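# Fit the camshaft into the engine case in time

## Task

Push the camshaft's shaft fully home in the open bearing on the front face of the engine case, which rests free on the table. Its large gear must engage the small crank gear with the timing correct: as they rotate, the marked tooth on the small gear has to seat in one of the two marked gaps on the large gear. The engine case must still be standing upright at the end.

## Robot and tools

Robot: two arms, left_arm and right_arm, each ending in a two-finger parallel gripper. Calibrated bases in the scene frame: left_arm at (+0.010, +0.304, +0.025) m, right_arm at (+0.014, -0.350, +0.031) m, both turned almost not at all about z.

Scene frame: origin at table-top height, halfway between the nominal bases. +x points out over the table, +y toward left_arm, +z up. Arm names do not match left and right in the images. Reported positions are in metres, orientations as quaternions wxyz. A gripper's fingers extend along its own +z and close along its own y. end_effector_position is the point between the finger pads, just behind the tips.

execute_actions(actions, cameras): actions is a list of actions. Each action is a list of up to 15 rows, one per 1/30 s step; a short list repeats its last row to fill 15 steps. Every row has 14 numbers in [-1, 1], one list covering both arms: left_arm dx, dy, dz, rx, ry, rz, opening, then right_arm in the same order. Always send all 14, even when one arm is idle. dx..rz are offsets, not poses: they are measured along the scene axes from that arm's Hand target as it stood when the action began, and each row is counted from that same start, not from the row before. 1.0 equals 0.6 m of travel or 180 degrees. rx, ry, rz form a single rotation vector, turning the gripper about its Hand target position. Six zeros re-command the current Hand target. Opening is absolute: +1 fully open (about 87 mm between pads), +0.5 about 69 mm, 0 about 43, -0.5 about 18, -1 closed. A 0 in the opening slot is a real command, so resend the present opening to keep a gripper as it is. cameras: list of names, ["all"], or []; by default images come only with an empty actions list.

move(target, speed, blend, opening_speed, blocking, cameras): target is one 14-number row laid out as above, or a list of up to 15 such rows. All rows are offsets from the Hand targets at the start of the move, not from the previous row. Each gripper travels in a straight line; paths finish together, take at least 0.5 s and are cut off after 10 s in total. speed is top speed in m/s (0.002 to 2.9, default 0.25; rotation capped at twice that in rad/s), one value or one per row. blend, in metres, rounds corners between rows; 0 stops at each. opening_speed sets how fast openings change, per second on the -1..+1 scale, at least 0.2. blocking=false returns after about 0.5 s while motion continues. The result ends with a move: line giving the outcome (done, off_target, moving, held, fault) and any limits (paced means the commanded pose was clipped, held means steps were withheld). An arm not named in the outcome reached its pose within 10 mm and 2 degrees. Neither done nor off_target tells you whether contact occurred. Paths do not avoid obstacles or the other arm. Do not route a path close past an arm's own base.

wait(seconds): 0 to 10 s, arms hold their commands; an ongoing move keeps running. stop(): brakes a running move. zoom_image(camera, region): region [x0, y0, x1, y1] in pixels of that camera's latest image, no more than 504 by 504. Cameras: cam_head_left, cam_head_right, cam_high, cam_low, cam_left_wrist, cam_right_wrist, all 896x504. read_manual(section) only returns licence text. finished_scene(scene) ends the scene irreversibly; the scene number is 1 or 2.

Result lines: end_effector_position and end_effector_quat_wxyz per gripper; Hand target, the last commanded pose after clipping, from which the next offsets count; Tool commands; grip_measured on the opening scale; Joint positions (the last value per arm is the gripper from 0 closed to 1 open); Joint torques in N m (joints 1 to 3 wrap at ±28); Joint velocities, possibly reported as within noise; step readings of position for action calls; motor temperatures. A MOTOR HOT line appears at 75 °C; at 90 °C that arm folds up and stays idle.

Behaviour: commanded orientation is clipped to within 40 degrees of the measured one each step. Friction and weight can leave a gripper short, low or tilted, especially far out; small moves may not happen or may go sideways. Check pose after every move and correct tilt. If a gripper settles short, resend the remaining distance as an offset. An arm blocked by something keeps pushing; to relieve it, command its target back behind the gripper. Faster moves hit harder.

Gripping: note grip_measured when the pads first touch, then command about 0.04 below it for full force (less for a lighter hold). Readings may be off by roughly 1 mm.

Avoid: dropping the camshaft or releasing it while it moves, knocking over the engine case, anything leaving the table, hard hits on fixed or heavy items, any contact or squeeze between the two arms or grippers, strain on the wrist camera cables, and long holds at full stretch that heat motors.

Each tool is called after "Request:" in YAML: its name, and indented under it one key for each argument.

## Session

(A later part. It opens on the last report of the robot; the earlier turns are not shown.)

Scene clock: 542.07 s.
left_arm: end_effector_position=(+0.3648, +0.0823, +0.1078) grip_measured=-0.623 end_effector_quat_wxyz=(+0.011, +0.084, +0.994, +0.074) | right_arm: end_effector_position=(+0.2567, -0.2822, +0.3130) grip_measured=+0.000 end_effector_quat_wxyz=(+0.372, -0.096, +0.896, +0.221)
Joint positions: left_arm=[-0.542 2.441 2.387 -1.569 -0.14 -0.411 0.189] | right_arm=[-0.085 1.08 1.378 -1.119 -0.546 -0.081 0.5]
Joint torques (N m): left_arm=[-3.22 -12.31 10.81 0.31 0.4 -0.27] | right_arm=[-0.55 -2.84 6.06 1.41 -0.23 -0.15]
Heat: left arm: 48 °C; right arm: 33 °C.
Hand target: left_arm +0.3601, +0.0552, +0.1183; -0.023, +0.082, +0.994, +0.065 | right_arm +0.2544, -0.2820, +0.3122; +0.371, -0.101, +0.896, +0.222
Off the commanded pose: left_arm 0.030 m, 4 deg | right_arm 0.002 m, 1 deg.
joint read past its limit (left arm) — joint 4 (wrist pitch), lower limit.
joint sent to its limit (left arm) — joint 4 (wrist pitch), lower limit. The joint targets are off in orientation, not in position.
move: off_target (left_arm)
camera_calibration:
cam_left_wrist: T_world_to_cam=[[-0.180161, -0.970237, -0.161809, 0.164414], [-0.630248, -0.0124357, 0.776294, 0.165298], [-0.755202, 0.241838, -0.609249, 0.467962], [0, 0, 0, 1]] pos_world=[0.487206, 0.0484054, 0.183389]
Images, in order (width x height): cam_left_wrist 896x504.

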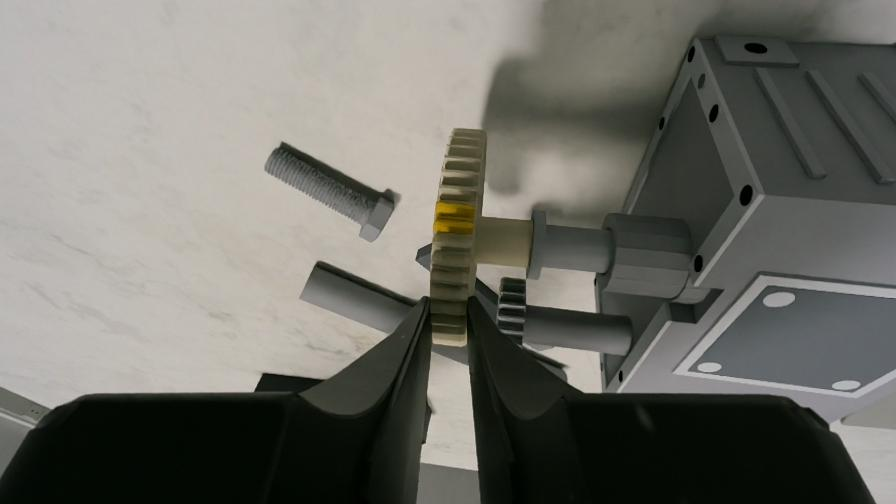

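Request:
move:
  target:
    - [0.0,0.02,0.004,-0.03,0,-0.03,-1,0,0,0,0,0,0,0]
    - [0.0,0.0,0.0,0.03,0,-0.05,-1,0,0,0,0,0,0,0]
    - [0.0,-0.004,0.002,-0.05,0,-0.02,-1,0,0,0,0,0,0,0]
    - [0.0,-0.006,-0.004,0.03,0,-0.05,-1,0,0,0,0,0,0,0]
    - [0.0,-0.01,0.002,-0.04,0,-0.03,-1,0,0,0,0,0,0,0]
  speed: 0.1
  blend: 0.003
  cameras: ["cam_left_wrist"]

Scene clock: 556.40 s.
left_arm: end_effector_position=(+0.3706, +0.0743, +0.1079) grip_measured=-0.624 end_effector_quat_wxyz=(+0.016, +0.126, +0.991, +0.050) | right_arm: end_effector_position=(+0.2567, -0.2822, +0.3130) grip_measured=+0.000 end_effector_quat_wxyz=(+0.372, -0.096, +0.896, +0.221)
Joint positions: left_arm=[-0.542 2.454 2.419 -1.551 -0.103 -0.325 0.188] | right_arm=[-0.085 1.08 1.378 -1.119 -0.546 -0.081 0.5]
Joint torques (N m): left_arm=[-1.47 -12.53 10.82 0.19 0.94 -0.01] | right_arm=[-0.51 -2.77 5.96 1.41 -0.23 -0.15]
Heat: left arm: 49 °C; right arm: 32 °C.
Hand target: left_arm +0.3602, +0.0492, +0.1196; -0.015, +0.130, +0.991, +0.004 | right_arm +0.2544, -0.2820, +0.3122; +0.371, -0.101, +0.896, +0.222
Off the commanded pose: left_arm 0.030 m, 6 deg | right_arm 0.002 m, 1 deg.
joint sent to its limit (left arm) — joint 4 (wrist pitch), lower limit. The joint targets are off in orientation, not in position.
move: off_target (left_arm)
camera_calibration:
cam_left_wrist: T_world_to_cam=[[-0.262193, -0.958016, -0.116017, 0.182343], [-0.627341, 0.0778585, 0.774843, 0.161064], [-0.733279, 0.27594, -0.621417, 0.464964], [0, 0, 0, 1]] pos_world=[0.489799, 0.0338453, 0.185292]
Images, in order (width x height): cam_left_wrist 896x504.

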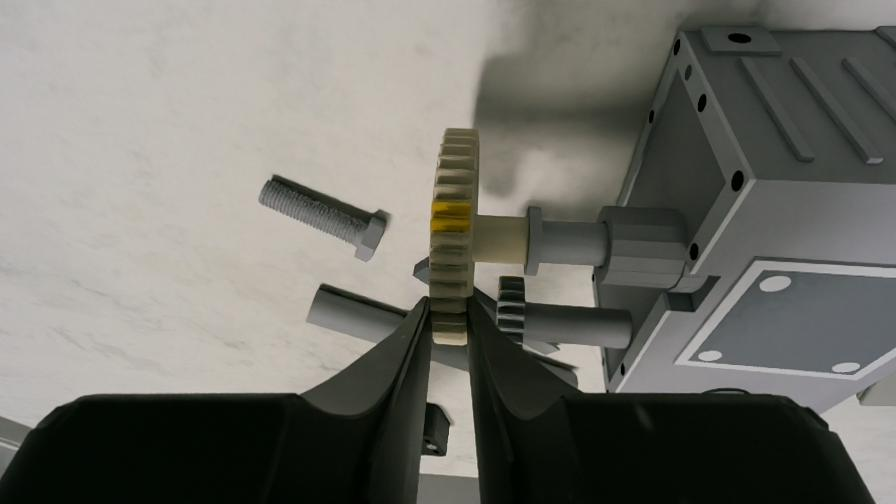

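Request:
execute_actions:
  actions: []
  cameras: ["cam_head_right","cam_right_wrist"]

Request:
zoom_image:
  camera: "cam_head_right"
  region: [300, 170, 460, 310]

Scene clock: 565.90 s.
left_arm: end_effector_position=(+0.3706, +0.0744, +0.1079) grip_measured=-0.624 end_effector_quat_wxyz=(+0.016, +0.126, +0.991, +0.050) | right_arm: end_effector_position=(+0.2567, -0.2822, +0.3130) grip_measured=+0.000 end_effector_quat_wxyz=(+0.372, -0.096, +0.896, +0.221)
Joint positions: left_arm=[-0.542 2.454 2.419 -1.551 -0.103 -0.325 0.188] | right_arm=[-0.085 1.08 1.378 -1.119 -0.546 -0.081 0.5]
Joint velocities: within noise
Joint torques (N m): left_arm=[-1.44 -12.46 10.85 0.22 0.95 0] | right_arm=[-0.53 -2.77 6.04 1.4 -0.23 -0.14]
Motor temperatures (°C): left_arm=[21 52 43 26 23 22 24] | right_arm=[22 32 31 30 19 22 19]
Heat: left arm: 52 °C; right arm: 32 °C.
Hand target: left_arm +0.3602, +0.0492, +0.1196; -0.015, +0.130, +0.991, +0.004 | right_arm +0.2544, -0.2820, +0.3122; +0.371, -0.101, +0.896, +0.222
Tool commands: left_gripper/opening=-1.0 right_gripper/opening=+0.0
Off the commanded pose: left_arm 0.030 m, 6 deg | right_arm 0.002 m, 1 deg.
camera_calibration:
cam_right_wrist: T_world_to_cam=[[0.331264, -0.884138, -0.32949, -0.233553], [-0.933372, -0.358189, 0.0227505, 0.152903], [-0.138134, 0.3, -0.943885, 0.559995], [0, 0, 0, 1]] pos_world=[0.297438, -0.319723, 0.448139]
Images, in order (width x height): cam_head_right 896x504, cam_right_wrist 896x504.

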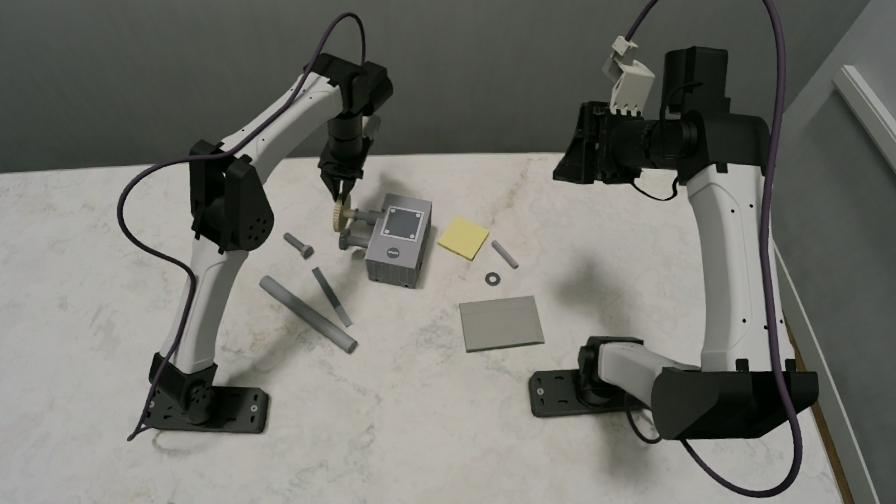

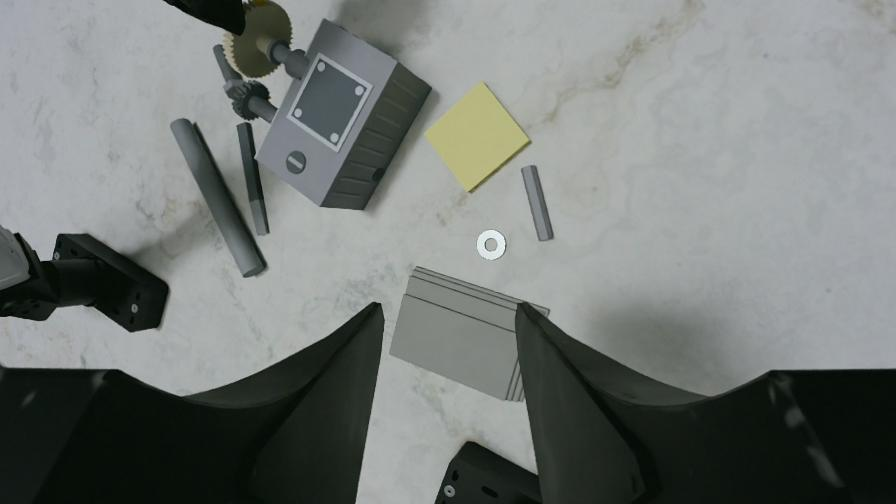

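Scaled by 3.150.

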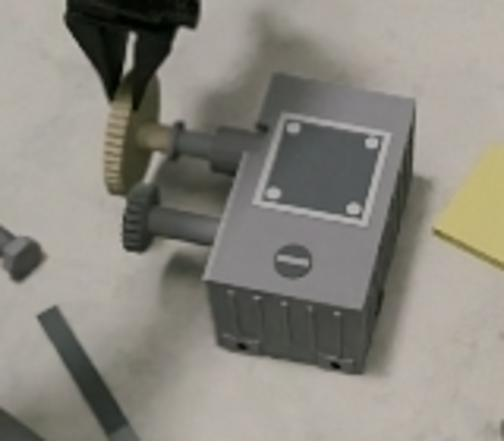

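Request:
move:
  target:
    - [0.01,0.03,-0.005,0,0,0,-1,0.151,0.19,-0.2,-0.12,0.26,-0.128,-1]
    - [0.01,0.03,-0.005,0,0,0,-1,0.151,0.19,-0.412,-0.12,0.26,-0.128,-1]
    - [0.01,0.03,-0.005,0,0,0,-1,0.151,0.255,-0.412,-0.12,0.26,-0.128,-1]
  speed: [0.3,0.15,0.06]
  cameras: ["cam_head_right","cam_right_wrist","cam_left_wrist"]

Request:
zoom_image:
  camera: "cam_head_right"
  region: [300, 150, 500, 310]

Scene clock: 598.93 s.
left_arm: end_effector_position=(+0.3716, +0.0768, +0.1062) grip_measured=-0.625 end_effector_quat_wxyz=(+0.002, +0.126, +0.992, +0.029) | right_arm: end_effector_position=(+0.3413, -0.1311, +0.0671) grip_measured=-1.000 end_effector_quat_wxyz=(+0.000, +0.098, +0.995, +0.007)
Joint positions: left_arm=[-0.518 2.458 2.419 -1.551 -0.055 -0.3 0.187] | right_arm=[0.517 2.19 1.779 -1.152 -0.011 0.711 0]
Joint torques (N m): left_arm=[0.01 -13.07 8.75 0.19 0.53 0.12] | right_arm=[0.02 -10.97 8.98 0.31 0.2 0.12]
Motor temperatures (°C): left_arm=[20 58 45 26 23 22 24] | right_arm=[22 33 31 29 19 22 19]
Heat: left arm: 58 °C; right arm: 33 °C.
Hand target: left_arm +0.3662, +0.0672, +0.1166; -0.015, +0.130, +0.991, +0.004 | right_arm +0.3451, -0.1291, +0.0651; +0.001, +0.104, +0.995, +0.002
Off the commanded pose: left_arm 0.015 m, 4 deg | right_arm 0.005 m, 1 deg.
joint sent to its limit (left arm) — joint 4 (wrist pitch), lower limit. The joint targets still meet the commanded pose.
move: off_target (left_arm)
camera_calibration:
cam_left_wrist: T_world_to_cam=[[-0.265034, -0.961627, -0.0709324, 0.181372], [-0.602602, 0.107756, 0.790733, 0.149621], [-0.752747, 0.252315, -0.608037, 0.471616], [0, 0, 0, 1]] pos_world=[0.493239, 0.0392936, 0.181315]
cam_right_wrist: T_world_to_cam=[[-0.202376, -0.979213, -0.0136096, -0.0605723], [-0.632475, 0.120079, 0.765217, 0.201909], [-0.747676, 0.163469, -0.643629, 0.464211], [0, 0, 0, 1]] pos_world=[0.462523, -0.159442, 0.143451]
Images, in order (width x height): cam_head_right 896x504, cam_left_wrist 896x504, cam_right_wrist 896x504.

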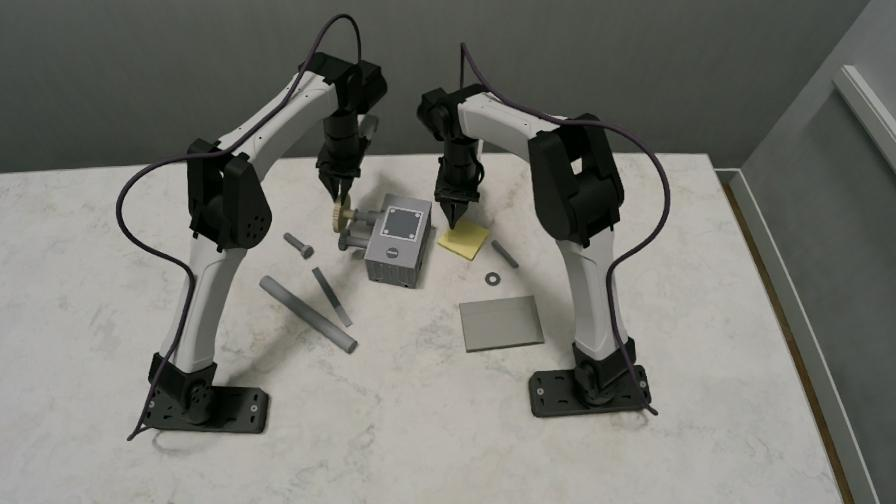

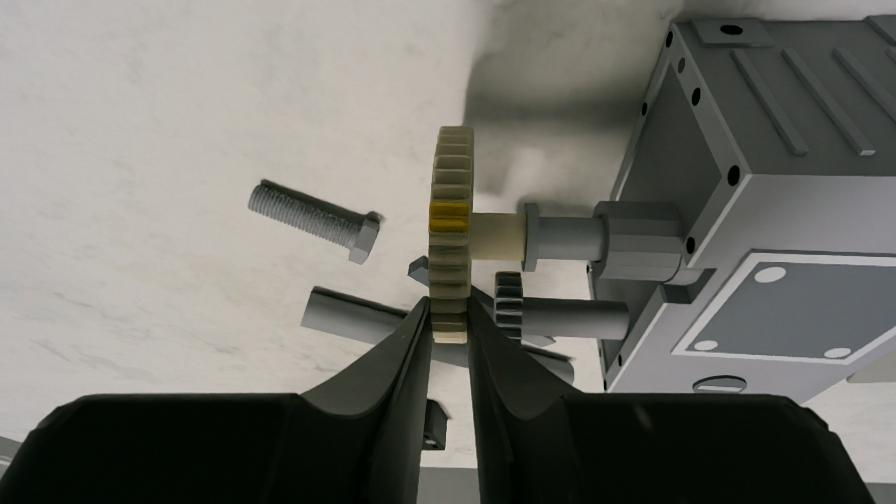

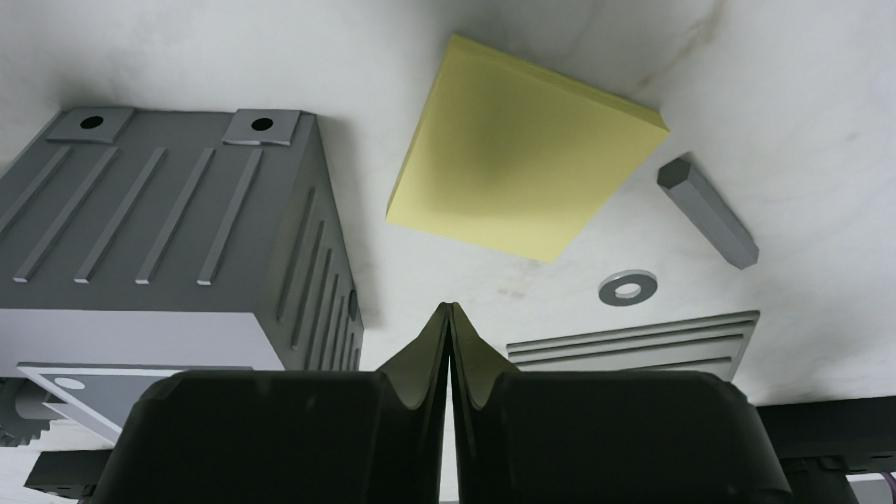

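Scaled by 2.520.

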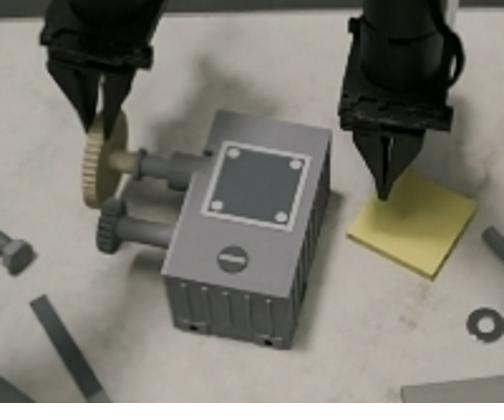

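Request:
move:
  target: [0,0,0,0,0,0,-1,-0.005,0.025,0.0,0,0,0,-1]
  speed: 0.05
  cameras: ["cam_right_wrist","cam_head_right"]

Request:
zoom_image:
  camera: "cam_head_right"
  region: [300, 150, 500, 310]

Scene clock: 603.67 s.
left_arm: end_effector_position=(+0.3716, +0.0768, +0.1062) grip_measured=-0.625 end_effector_quat_wxyz=(+0.002, +0.126, +0.992, +0.029) | right_arm: end_effector_position=(+0.3387, -0.1165, +0.0673) grip_measured=-1.000 end_effector_quat_wxyz=(+0.000, +0.098, +0.995, +0.007)
Joint positions: left_arm=[-0.518 2.458 2.419 -1.551 -0.055 -0.3 0.187] | right_arm=[0.549 2.211 1.815 -1.165 -0.01 0.745 0]
Joint torques (N m): left_arm=[-0.02 -13 8.75 0.18 0.53 0.13] | right_arm=[0.09 -11.1 8.94 0.32 0.19 0.11]
Motor temperatures (°C): left_arm=[20 58 45 26 23 22 24] | right_arm=[22 34 31 28 19 22 19]
Heat: left arm: 58 °C; right arm: 34 °C.
Hand target: left_arm +0.3662, +0.0672, +0.1166; -0.015, +0.130, +0.991, +0.004 | right_arm +0.3421, -0.1141, +0.0650; +0.001, +0.104, +0.995, +0.002
Off the commanded pose: left_arm 0.015 m, 4 deg | right_arm 0.005 m, 1 deg.
joint sent to its limit (left arm) — joint 4 (wrist pitch), lower limit. The joint targets still meet the commanded pose.
move: off_target (left_arm)
camera_calibration:
cam_right_wrist: T_world_to_cam=[[-0.203129, -0.979059, -0.0134995, -0.0465633], [-0.632359, 0.120647, 0.765223, 0.198257], [-0.74757, 0.163975, -0.643623, 0.460037], [0, 0, 0, 1]] pos_world=[0.459821, -0.144942, 0.143751]
Images, in order (width x height): cam_head_right 896x504, cam_right_wrist 896x504.

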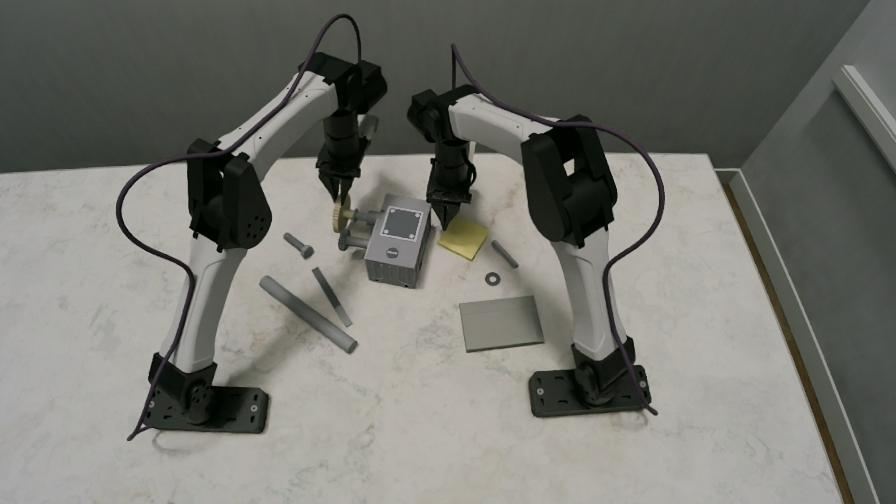

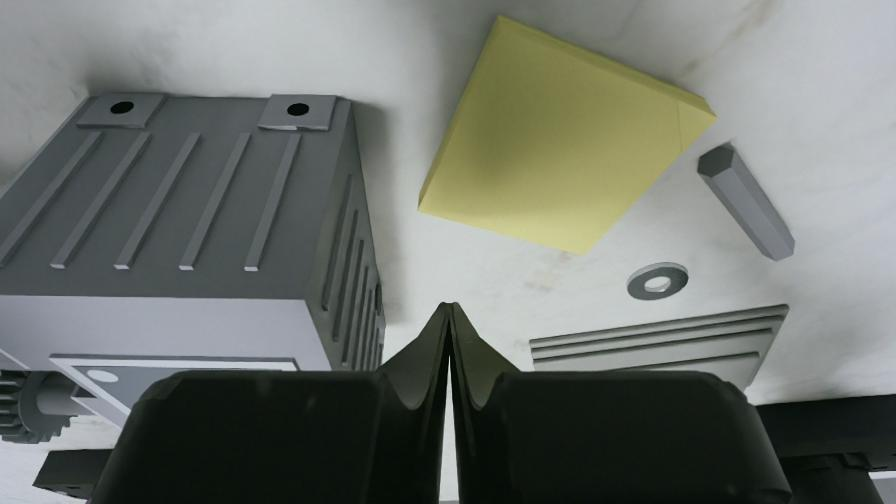

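Scaled by 2.520.

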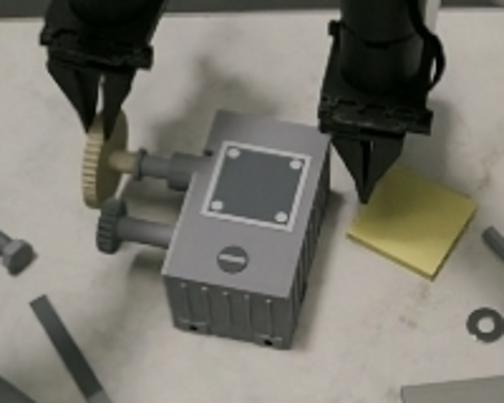

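Request:
move:
  target: [0,0,0,0,0,0,-1,0.0,0.013,0.0,0,0,0,-1]
  speed: 0.04
  cameras: ["cam_right_wrist","cam_head_right"]

Request:
zoom_image:
  camera: "cam_head_right"
  region: [300, 150, 500, 310]

Scene clock: 608.87 s.
left_arm: end_effector_position=(+0.3716, +0.0768, +0.1062) grip_measured=-0.625 end_effector_quat_wxyz=(+0.002, +0.126, +0.992, +0.029) | right_arm: end_effector_position=(+0.3390, -0.1090, +0.0674) grip_measured=-1.000 end_effector_quat_wxyz=(+0.000, +0.099, +0.995, +0.007)
Joint positions: left_arm=[-0.518 2.458 2.419 -1.551 -0.055 -0.3 0.187] | right_arm=[0.563 2.229 1.844 -1.177 -0.01 0.76 0]
Joint torques (N m): left_arm=[-0.02 -13.03 8.83 0.2 0.55 0.13] | right_arm=[0.2 -11.26 8.95 0.31 0.2 0.14]
Motor temperatures (°C): left_arm=[20 59 44 26 23 22 24] | right_arm=[22 36 32 27 19 22 19]
Heat: left arm: 59 °C; right arm: 36 °C.
Hand target: left_arm +0.3662, +0.0672, +0.1166; -0.015, +0.130, +0.991, +0.004 | right_arm +0.3420, -0.1063, +0.0650; +0.001, +0.104, +0.995, +0.002
Off the commanded pose: left_arm 0.015 m, 4 deg | right_arm 0.005 m, 1 deg.
joint sent to its limit (left arm) — joint 4 (wrist pitch), lower limit. The joint targets still meet the commanded pose.
move: off_target (left_arm)
camera_calibration:
cam_right_wrist: T_world_to_cam=[[-0.204647, -0.978742, -0.0135655, -0.038602], [-0.632093, 0.121558, 0.765299, 0.19748], [-0.747381, 0.165191, -0.643532, 0.459193], [0, 0, 0, 1]] pos_world=[0.460118, -0.137641, 0.143851]
Images, in order (width x height): cam_head_right 896x504, cam_right_wrist 896x504.

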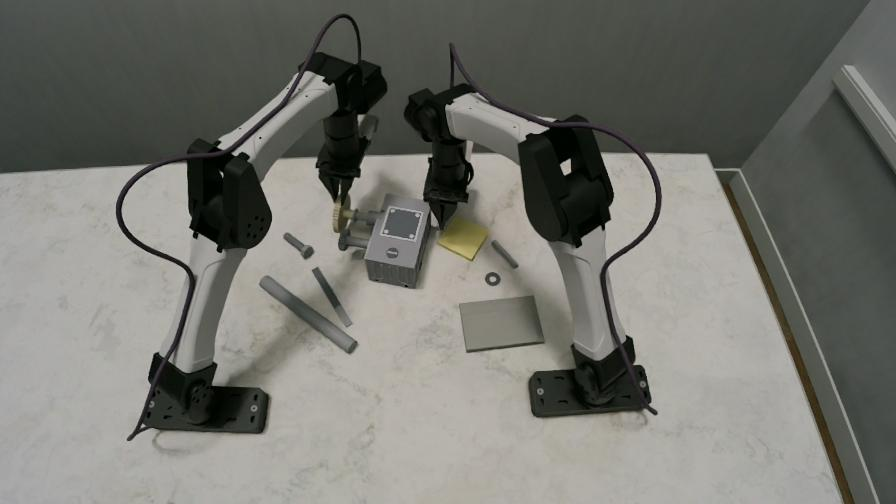

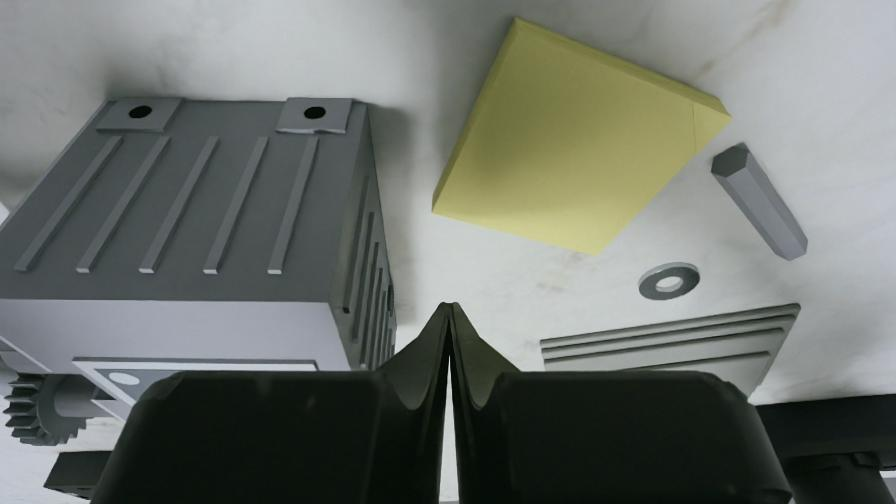

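Scaled by 2.520.

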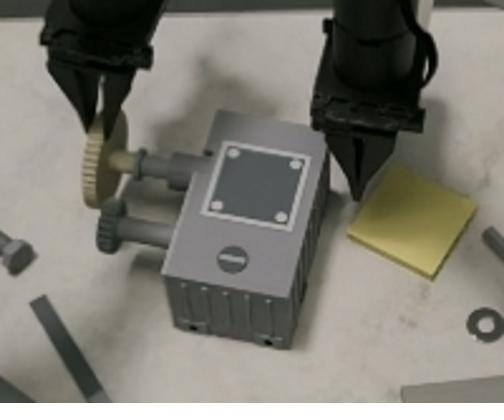

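Request:
move:
  target:
    - [0,0,0.0,0,0,0,-1,0.0,0.011,0.0,0,0,0,-1]
    - [-0.002,-0.014,0.0,0.03,0,0,-1,0.0,0.011,0.0,0,0,0,-1]
    - [-0.003,-0.02,0.0,-0.03,0,0,-1,0.0,0.011,0.0,0,0,0,-1]
    - [-0.004,-0.026,0.0,0.03,0,0,-1,0.0,0.011,0.0,0,0,0,-1]
    - [-0.005,-0.03,0.0,-0.02,0,0,-1,0.0,0.011,0.0,0,0,0,-1]
  speed: 0.08
  blend: [0,0.003,0.003,0.003,0]
  cameras: ["cam_right_wrist","cam_left_wrist"]

Scene clock: 617.17 s.
left_arm: end_effector_position=(+0.3726, +0.0782, +0.1034) grip_measured=-0.625 end_effector_quat_wxyz=(+0.008, +0.125, +0.991, +0.048) | right_arm: end_effector_position=(+0.3389, -0.1026, +0.0675) grip_measured=-1.000 end_effector_quat_wxyz=(+0.000, +0.099, +0.995, +0.007)
Joint positions: left_arm=[-0.529 2.466 2.42 -1.551 -0.094 -0.316 0.187] | right_arm=[0.576 2.245 1.87 -1.188 -0.01 0.773 0]
Joint torques (N m): left_arm=[-0.1 -12.18 6.82 0.36 -0.02 0.06] | right_arm=[0.25 -11.36 9.01 0.32 0.21 0.14]
Motor temperatures (°C): left_arm=[20 59 44 25 23 22 24] | right_arm=[22 38 32 27 19 22 19]
Heat: left arm: 59 °C; right arm: 38 °C.
Hand target: left_arm +0.3717, +0.0766, +0.1042; +0.008, +0.126, +0.991, +0.046 (not the last commanded pose) | right_arm +0.3420, -0.0997, +0.0650; +0.001, +0.104, +0.995, +0.002
Off the commanded pose: left_arm 0.033 m, 9 deg | right_arm 0.005 m, 1 deg.
move: held (left_arm; a check stopped the path); path passed 3 of 5 targets; limits=held
pose unreachable (left arm): on one or more control steps of this call, first in action 0 (counted from 0), this arm could not follow its commanded pose, so it was not sent that pose on those steps. It may still have moved: this result reports where it is.
cause: moving toward the commanded pose would bring a part of the arm too close to another arm (this arm's wrist (the part past joint 4) and the right arm's wrist (the part past joint 4), along the way the arms are being sent, or toward where that arm still pushes).
camera_calibration:
cam_left_wrist: T_world_to_cam=[[-0.260469, -0.959119, -0.110662, 0.184842], [-0.61574, 0.076737, 0.784204, 0.16037], [-0.743653, 0.2724, -0.610556, 0.465576], [0, 0, 0, 1]] pos_world=[0.493119, 0.0381565, 0.178953]
cam_right_wrist: T_world_to_cam=[[-0.205037, -0.978668, -0.0129611, -0.0322378], [-0.631365, 0.122133, 0.765808, 0.196443], [-0.747889, 0.165202, -0.642939, 0.458221], [0, 0, 0, 1]] pos_world=[0.460116, -0.131241, 0.143752]
Images, in order (width x height): cam_left_wrist 896x504, cam_right_wrist 896x504.

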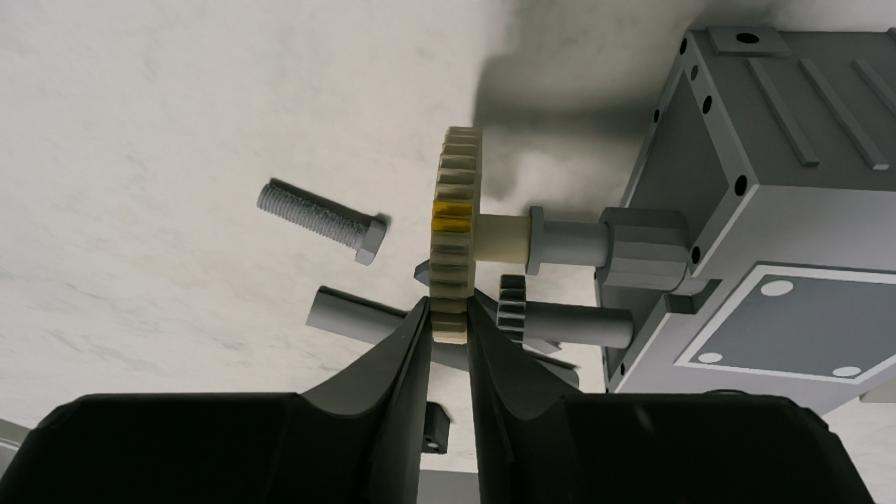

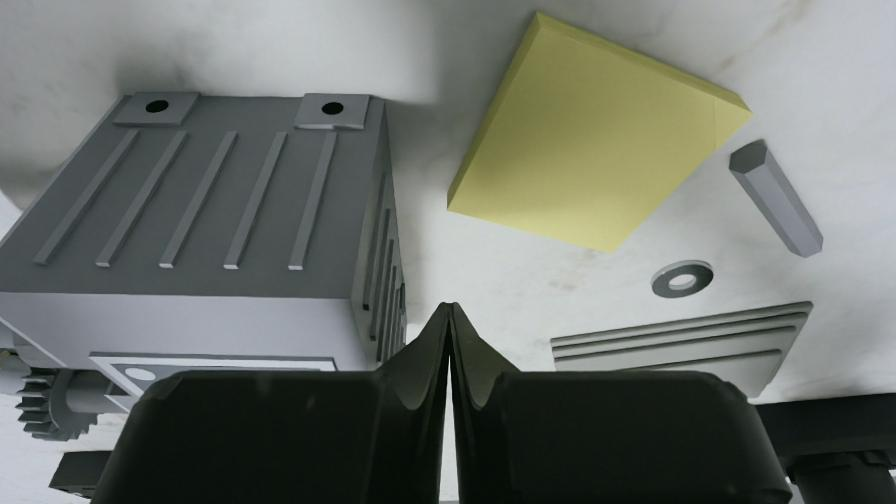

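Request:
move:
  target:
    - [0,0,0,0,0,0,-1,0.0,-0.05,0.01,0,0,0,-1]
    - [0,0,0,0,0,0,-1,0.0,-0.05,0.0,0.2,0,0,-1]
    - [0,0,0,0,0,0,-1,0.0,0.01,0.0,0.2,0,0,-1]
  speed: [0.15,0.2,0.06]
  cameras: ["cam_right_wrist","cam_head_right"]

Request:
zoom_image:
  camera: "cam_head_right"
  region: [300, 150, 500, 310]

Scene clock: 627.50 s.
left_arm: end_effector_position=(+0.3726, +0.0782, +0.1034) grip_measured=-0.625 end_effector_quat_wxyz=(+0.008, +0.125, +0.991, +0.048) | right_arm: end_effector_position=(+0.3282, -0.0993, +0.0494) grip_measured=-1.000 end_effector_quat_wxyz=(-0.060, +0.103, +0.947, +0.298)
Joint positions: left_arm=[-0.529 2.466 2.42 -1.551 -0.094 -0.316 0.187] | right_arm=[0.375 2.094 1.379 -0.66 -0.59 0.651 0]
Joint torques (N m): left_arm=[-0.12 -12.21 6.97 0.35 0 0.05] | right_arm=[0.01 -14.63 8.69 0.85 -0.1 0.1]
Motor temperatures (°C): left_arm=[20 58 42 25 23 22 24] | right_arm=[22 41 32 26 19 22 19]
Heat: left arm: 58 °C; right arm: 41 °C.
Hand target: left_arm +0.3717, +0.0766, +0.1042; +0.008, +0.126, +0.991, +0.046 | right_arm +0.3421, -0.0937, +0.0649; -0.031, +0.099, +0.945, +0.309
Off the commanded pose: left_arm 0.002 m, 0 deg | right_arm 0.022 m, 4 deg.
move: off_target (right_arm)
camera_calibration:
cam_right_wrist: T_world_to_cam=[[-0.239529, -0.799603, -0.550691, 0.0242485], [-0.584254, -0.334294, 0.739523, 0.143585], [-0.775418, 0.498881, -0.387098, 0.467586], [0, 0, 0, 1]] pos_world=[0.452273, -0.165881, 0.0881705]
Images, in order (width x height): cam_head_right 896x504, cam_right_wrist 896x504.

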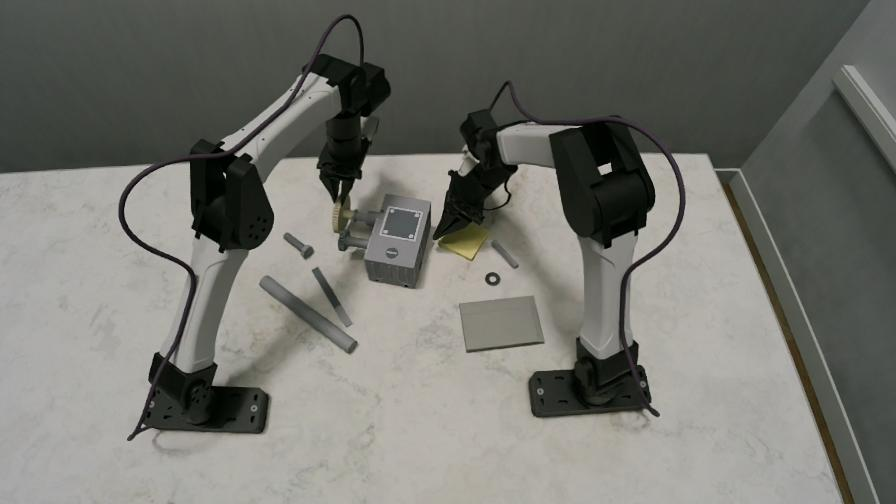

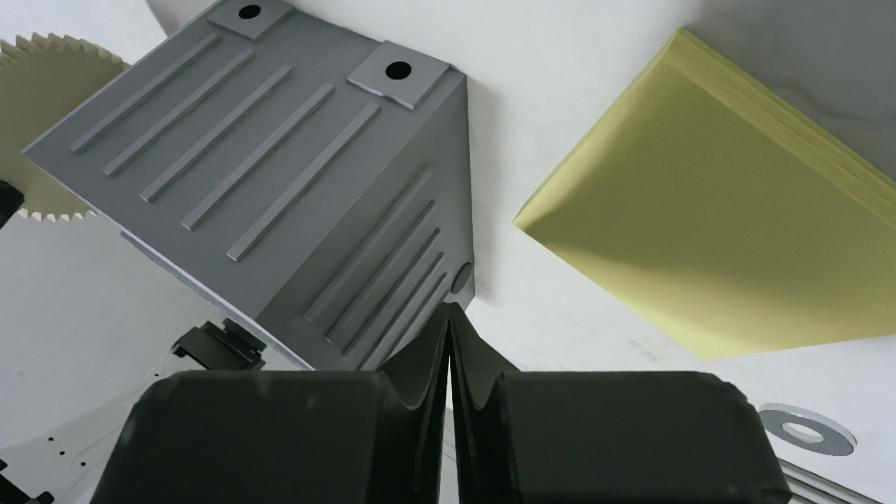

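Scaled by 2.520.

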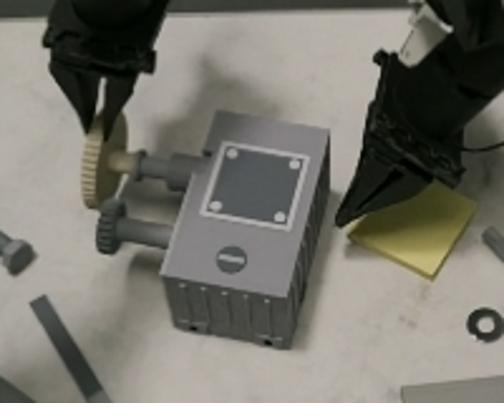

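Request:
move:
  target: [0,0,0,0,0,0,-1,0.025,0.01,0,0,0,0,-1]
  speed: 0.08
  cameras: ["cam_left_wrist","cam_right_wrist"]

Scene clock: 647.60 s.
left_arm: end_effector_position=(+0.3726, +0.0782, +0.1034) grip_measured=-0.625 end_effector_quat_wxyz=(+0.008, +0.125, +0.991, +0.048) | right_arm: end_effector_position=(+0.3520, -0.0904, +0.0662) grip_measured=-1.000 end_effector_quat_wxyz=(-0.031, +0.094, +0.945, +0.312)
Joint positions: left_arm=[-0.529 2.466 2.42 -1.551 -0.094 -0.316 0.187] | right_arm=[0.375 2.106 1.468 -0.668 -0.587 0.652 0]
Joint torques (N m): left_arm=[-0.13 -12.19 6.86 0.36 0.02 0.06] | right_arm=[0.12 -10.54 9.1 0.76 -0.11 0.08]
Motor temperatures (°C): left_arm=[20 57 39 25 22 22 24] | right_arm=[22 47 34 26 19 22 19]
Heat: left arm: 57 °C; right arm: 47 °C.
Hand target: left_arm +0.3717, +0.0766, +0.1042; +0.008, +0.126, +0.991, +0.046 | right_arm +0.3572, -0.0878, +0.0650; -0.031, +0.099, +0.945, +0.309
Off the commanded pose: left_arm 0.002 m, 0 deg | right_arm 0.006 m, 1 deg.
move: done
camera_calibration:
cam_left_wrist: T_world_to_cam=[[-0.260469, -0.959119, -0.110662, 0.184842], [-0.61574, 0.076737, 0.784204, 0.16037], [-0.743653, 0.2724, -0.610556, 0.465576], [0, 0, 0, 1]] pos_world=[0.493119, 0.0381565, 0.178953]
cam_right_wrist: T_world_to_cam=[[-0.204453, -0.786497, -0.582771, 0.0373036], [-0.631115, -0.349175, 0.692655, 0.166277], [-0.74826, 0.509411, -0.42498, 0.481984], [0, 0, 0, 1]] pos_world=[0.473217, -0.158129, 0.1114]
Images, in order (width x height): cam_left_wrist 896x504, cam_right_wrist 896x504.

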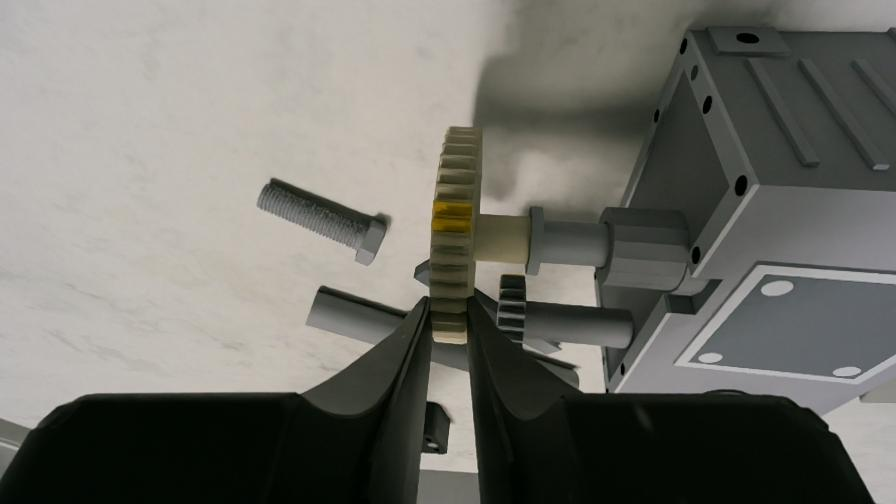

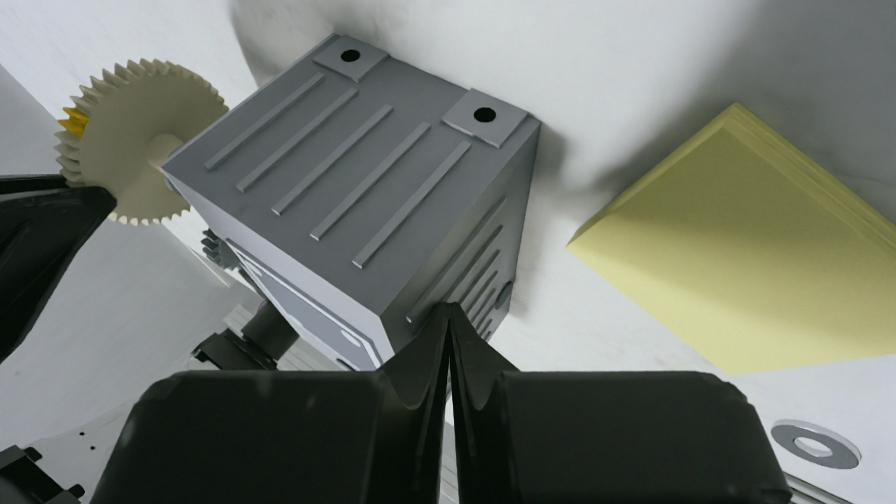

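Request:
move:
  target:
    - [-0.003,-0.015,0.008,0.03,0,0,-1,0,0.004,0,0,0,0,-1]
    - [-0.005,-0.025,0.008,-0.03,0,0.015,-1,0,0.004,0,0,0,0,-1]
    - [-0.006,-0.035,0.008,0.03,0,-0.015,-1,0,0.004,0,0,0,0,-1]
    - [-0.008,-0.04,0.008,-0.02,0,0,-1,0,0.004,0,0,0,0,-1]
    - [-0.008,-0.04,0.008,0.0,0,0,-1,0,0.004,0,0,0,0,-1]
  speed: 0.08
  blend: 0.003
  cameras: ["cam_left_wrist","cam_right_wrist"]

Scene clock: 657.20 s.
left_arm: end_effector_position=(+0.3723, +0.0761, +0.1034) grip_measured=-0.624 end_effector_quat_wxyz=(+0.016, +0.123, +0.990, +0.068) | right_arm: end_effector_position=(+0.3509, -0.0891, +0.0663) grip_measured=-1.000 end_effector_quat_wxyz=(-0.033, +0.095, +0.945, +0.311)
Joint positions: left_arm=[-0.549 2.481 2.445 -1.567 -0.136 -0.338 0.188] | right_arm=[0.378 2.106 1.468 -0.67 -0.586 0.658 0]
Joint torques (N m): left_arm=[-2.71 -11.69 10.37 0.33 0.37 -0.21] | right_arm=[0.17 -10.29 9.43 0.79 -0.1 0.1]
Motor temperatures (°C): left_arm=[20 57 39 25 22 22 24] | right_arm=[22 46 35 26 19 22 19]
Heat: left arm: 57 °C; right arm: 46 °C.
Hand target: left_arm +0.3669, +0.0525, +0.1089; +0.008, +0.126, +0.991, +0.046 | right_arm +0.3571, -0.0853, +0.0650; -0.031, +0.099, +0.945, +0.309
Off the commanded pose: left_arm 0.025 m, 3 deg | right_arm 0.007 m, 0 deg.
joint sent to its limit (left arm) — joint 4 (wrist pitch), lower limit. The joint targets still meet the commanded pose.
move: off_target (left_arm)
camera_calibration:
cam_left_wrist: T_world_to_cam=[[-0.25616, -0.954709, -0.151372, 0.185118], [-0.631921, 0.0468929, 0.773613, 0.169699], [-0.731477, 0.293824, -0.615313, 0.460352], [0, 0, 0, 1]] pos_world=[0.491393, 0.0335137, 0.180001]
cam_right_wrist: T_world_to_cam=[[-0.208249, -0.786966, -0.58079, 0.0392488], [-0.628234, -0.347493, 0.696111, 0.16492], [-0.749636, 0.509836, -0.422034, 0.480796], [0, 0, 0, 1]] pos_world=[0.472204, -0.156931, 0.110904]
Images, in order (width x height): cam_left_wrist 896x504, cam_right_wrist 896x504.

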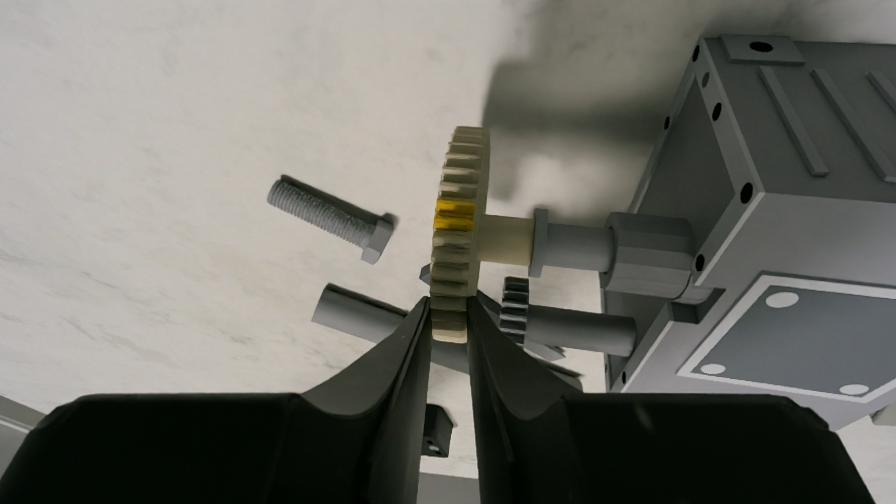

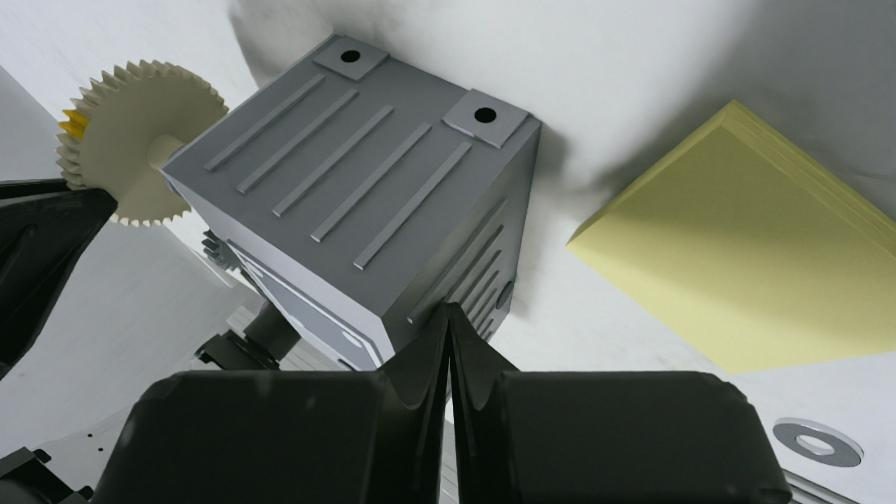

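Request:
move:
  target:
    - [-0.003,-0.005,0.008,-0.05,0,0,-1,0,0.008,0,0,0,0,-1]
    - [-0.003,-0.012,0.012,-0.03,0,0.025,-1,0,0.008,0,0,0,0,-1]
    - [-0.003,-0.015,0.0,-0.06,0,-0.025,-1,0,0.008,0,0,0,0,-1]
    - [-0.004,-0.02,0.01,-0.03,0,0.025,-1,0,0.008,0,0,0,0,-1]
    - [-0.004,-0.022,0.006,-0.06,0,-0.015,-1,0,0.008,0,0,0,0,-1]
    - [-0.004,-0.022,0.006,-0.04,0,0.0,-1,0,0.008,0,0,0,0,-1]
  speed: 0.08
  blend: 0.003
  cameras: ["cam_left_wrist","cam_right_wrist"]

Scene clock: 669.47 s.
left_arm: end_effector_position=(+0.3696, +0.0652, +0.1039) grip_measured=-0.629 end_effector_quat_wxyz=(+0.010, +0.123, +0.992, +0.020) | right_arm: end_effector_position=(+0.3508, -0.0883, +0.0657) grip_measured=-1.000 end_effector_quat_wxyz=(-0.034, +0.099, +0.946, +0.306)
Joint positions: left_arm=[-0.538 2.449 2.395 -1.516 -0.046 -0.326 0.186] | right_arm=[0.383 2.11 1.477 -0.679 -0.577 0.667 0]
Joint torques (N m): left_arm=[-2.58 -11.96 10.7 0.45 0.56 -0.22] | right_arm=[0.72 -10.29 9.28 0.92 -0.15 0.13]
Motor temperatures (°C): left_arm=[20 57 39 25 22 22 24] | right_arm=[22 45 35 26 19 22 19]
Heat: left arm: 57 °C; right arm: 45 °C.
Hand target: left_arm +0.3645, +0.0393, +0.1125; +0.016, +0.125, +0.992, -0.016 | right_arm +0.3571, -0.0804, +0.0650; -0.031, +0.099, +0.945, +0.309
Off the commanded pose: left_arm 0.028 m, 4 deg | right_arm 0.010 m, 1 deg.
move: off_target (left_arm)
camera_calibration:
cam_left_wrist: T_world_to_cam=[[-0.258567, -0.964354, -0.0562515, 0.165681], [-0.614446, 0.119257, 0.779894, 0.156355], [-0.745385, 0.236219, -0.623379, 0.471582], [0, 0, 0, 1]] pos_world=[0.490422, 0.0297324, 0.181354]
cam_right_wrist: T_world_to_cam=[[-0.216004, -0.79177, -0.571352, 0.04121], [-0.62527, -0.337267, 0.703767, 0.164807], [-0.74992, 0.509266, -0.422219, 0.480228], [0, 0, 0, 1]] pos_world=[0.472083, -0.156351, 0.110321]
Images, in order (width x height): cam_left_wrist 896x504, cam_right_wrist 896x504.

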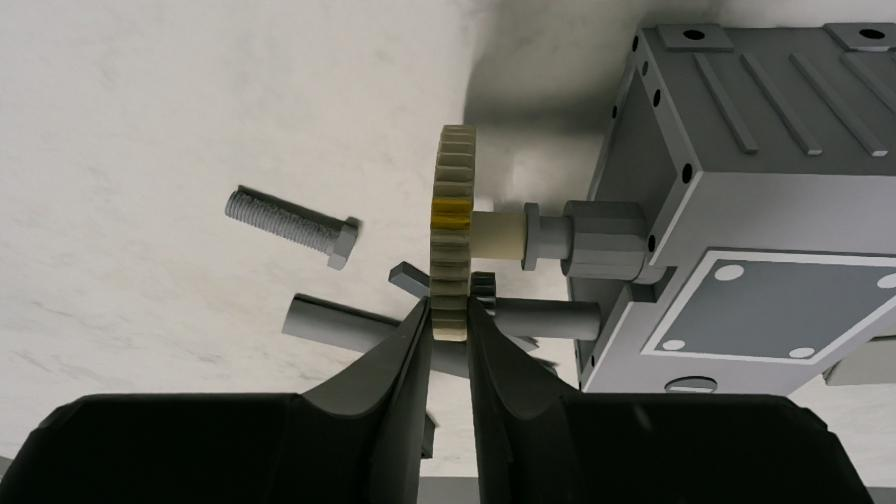

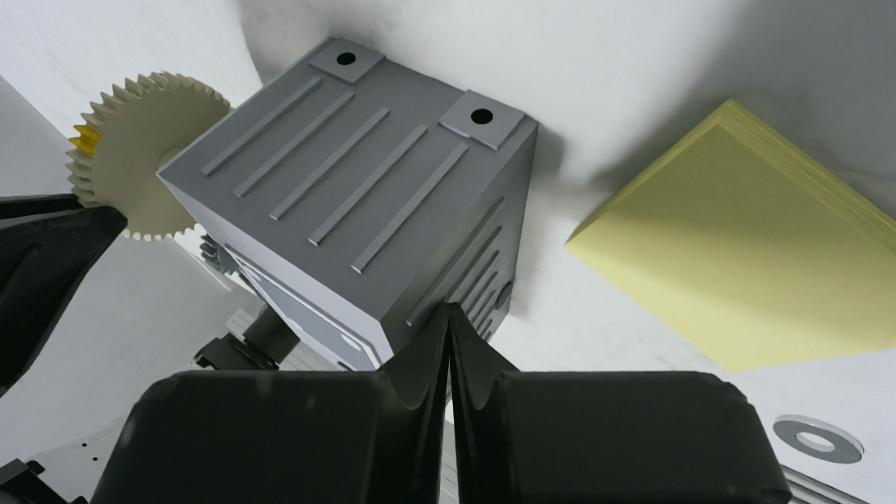

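Request:
zoom_image:
  camera: "cam_left_wrist"
  region: [400, 110, 640, 360]

Scaled by 2.016.

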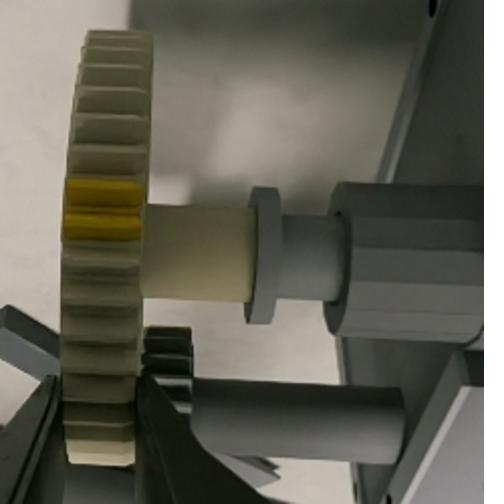

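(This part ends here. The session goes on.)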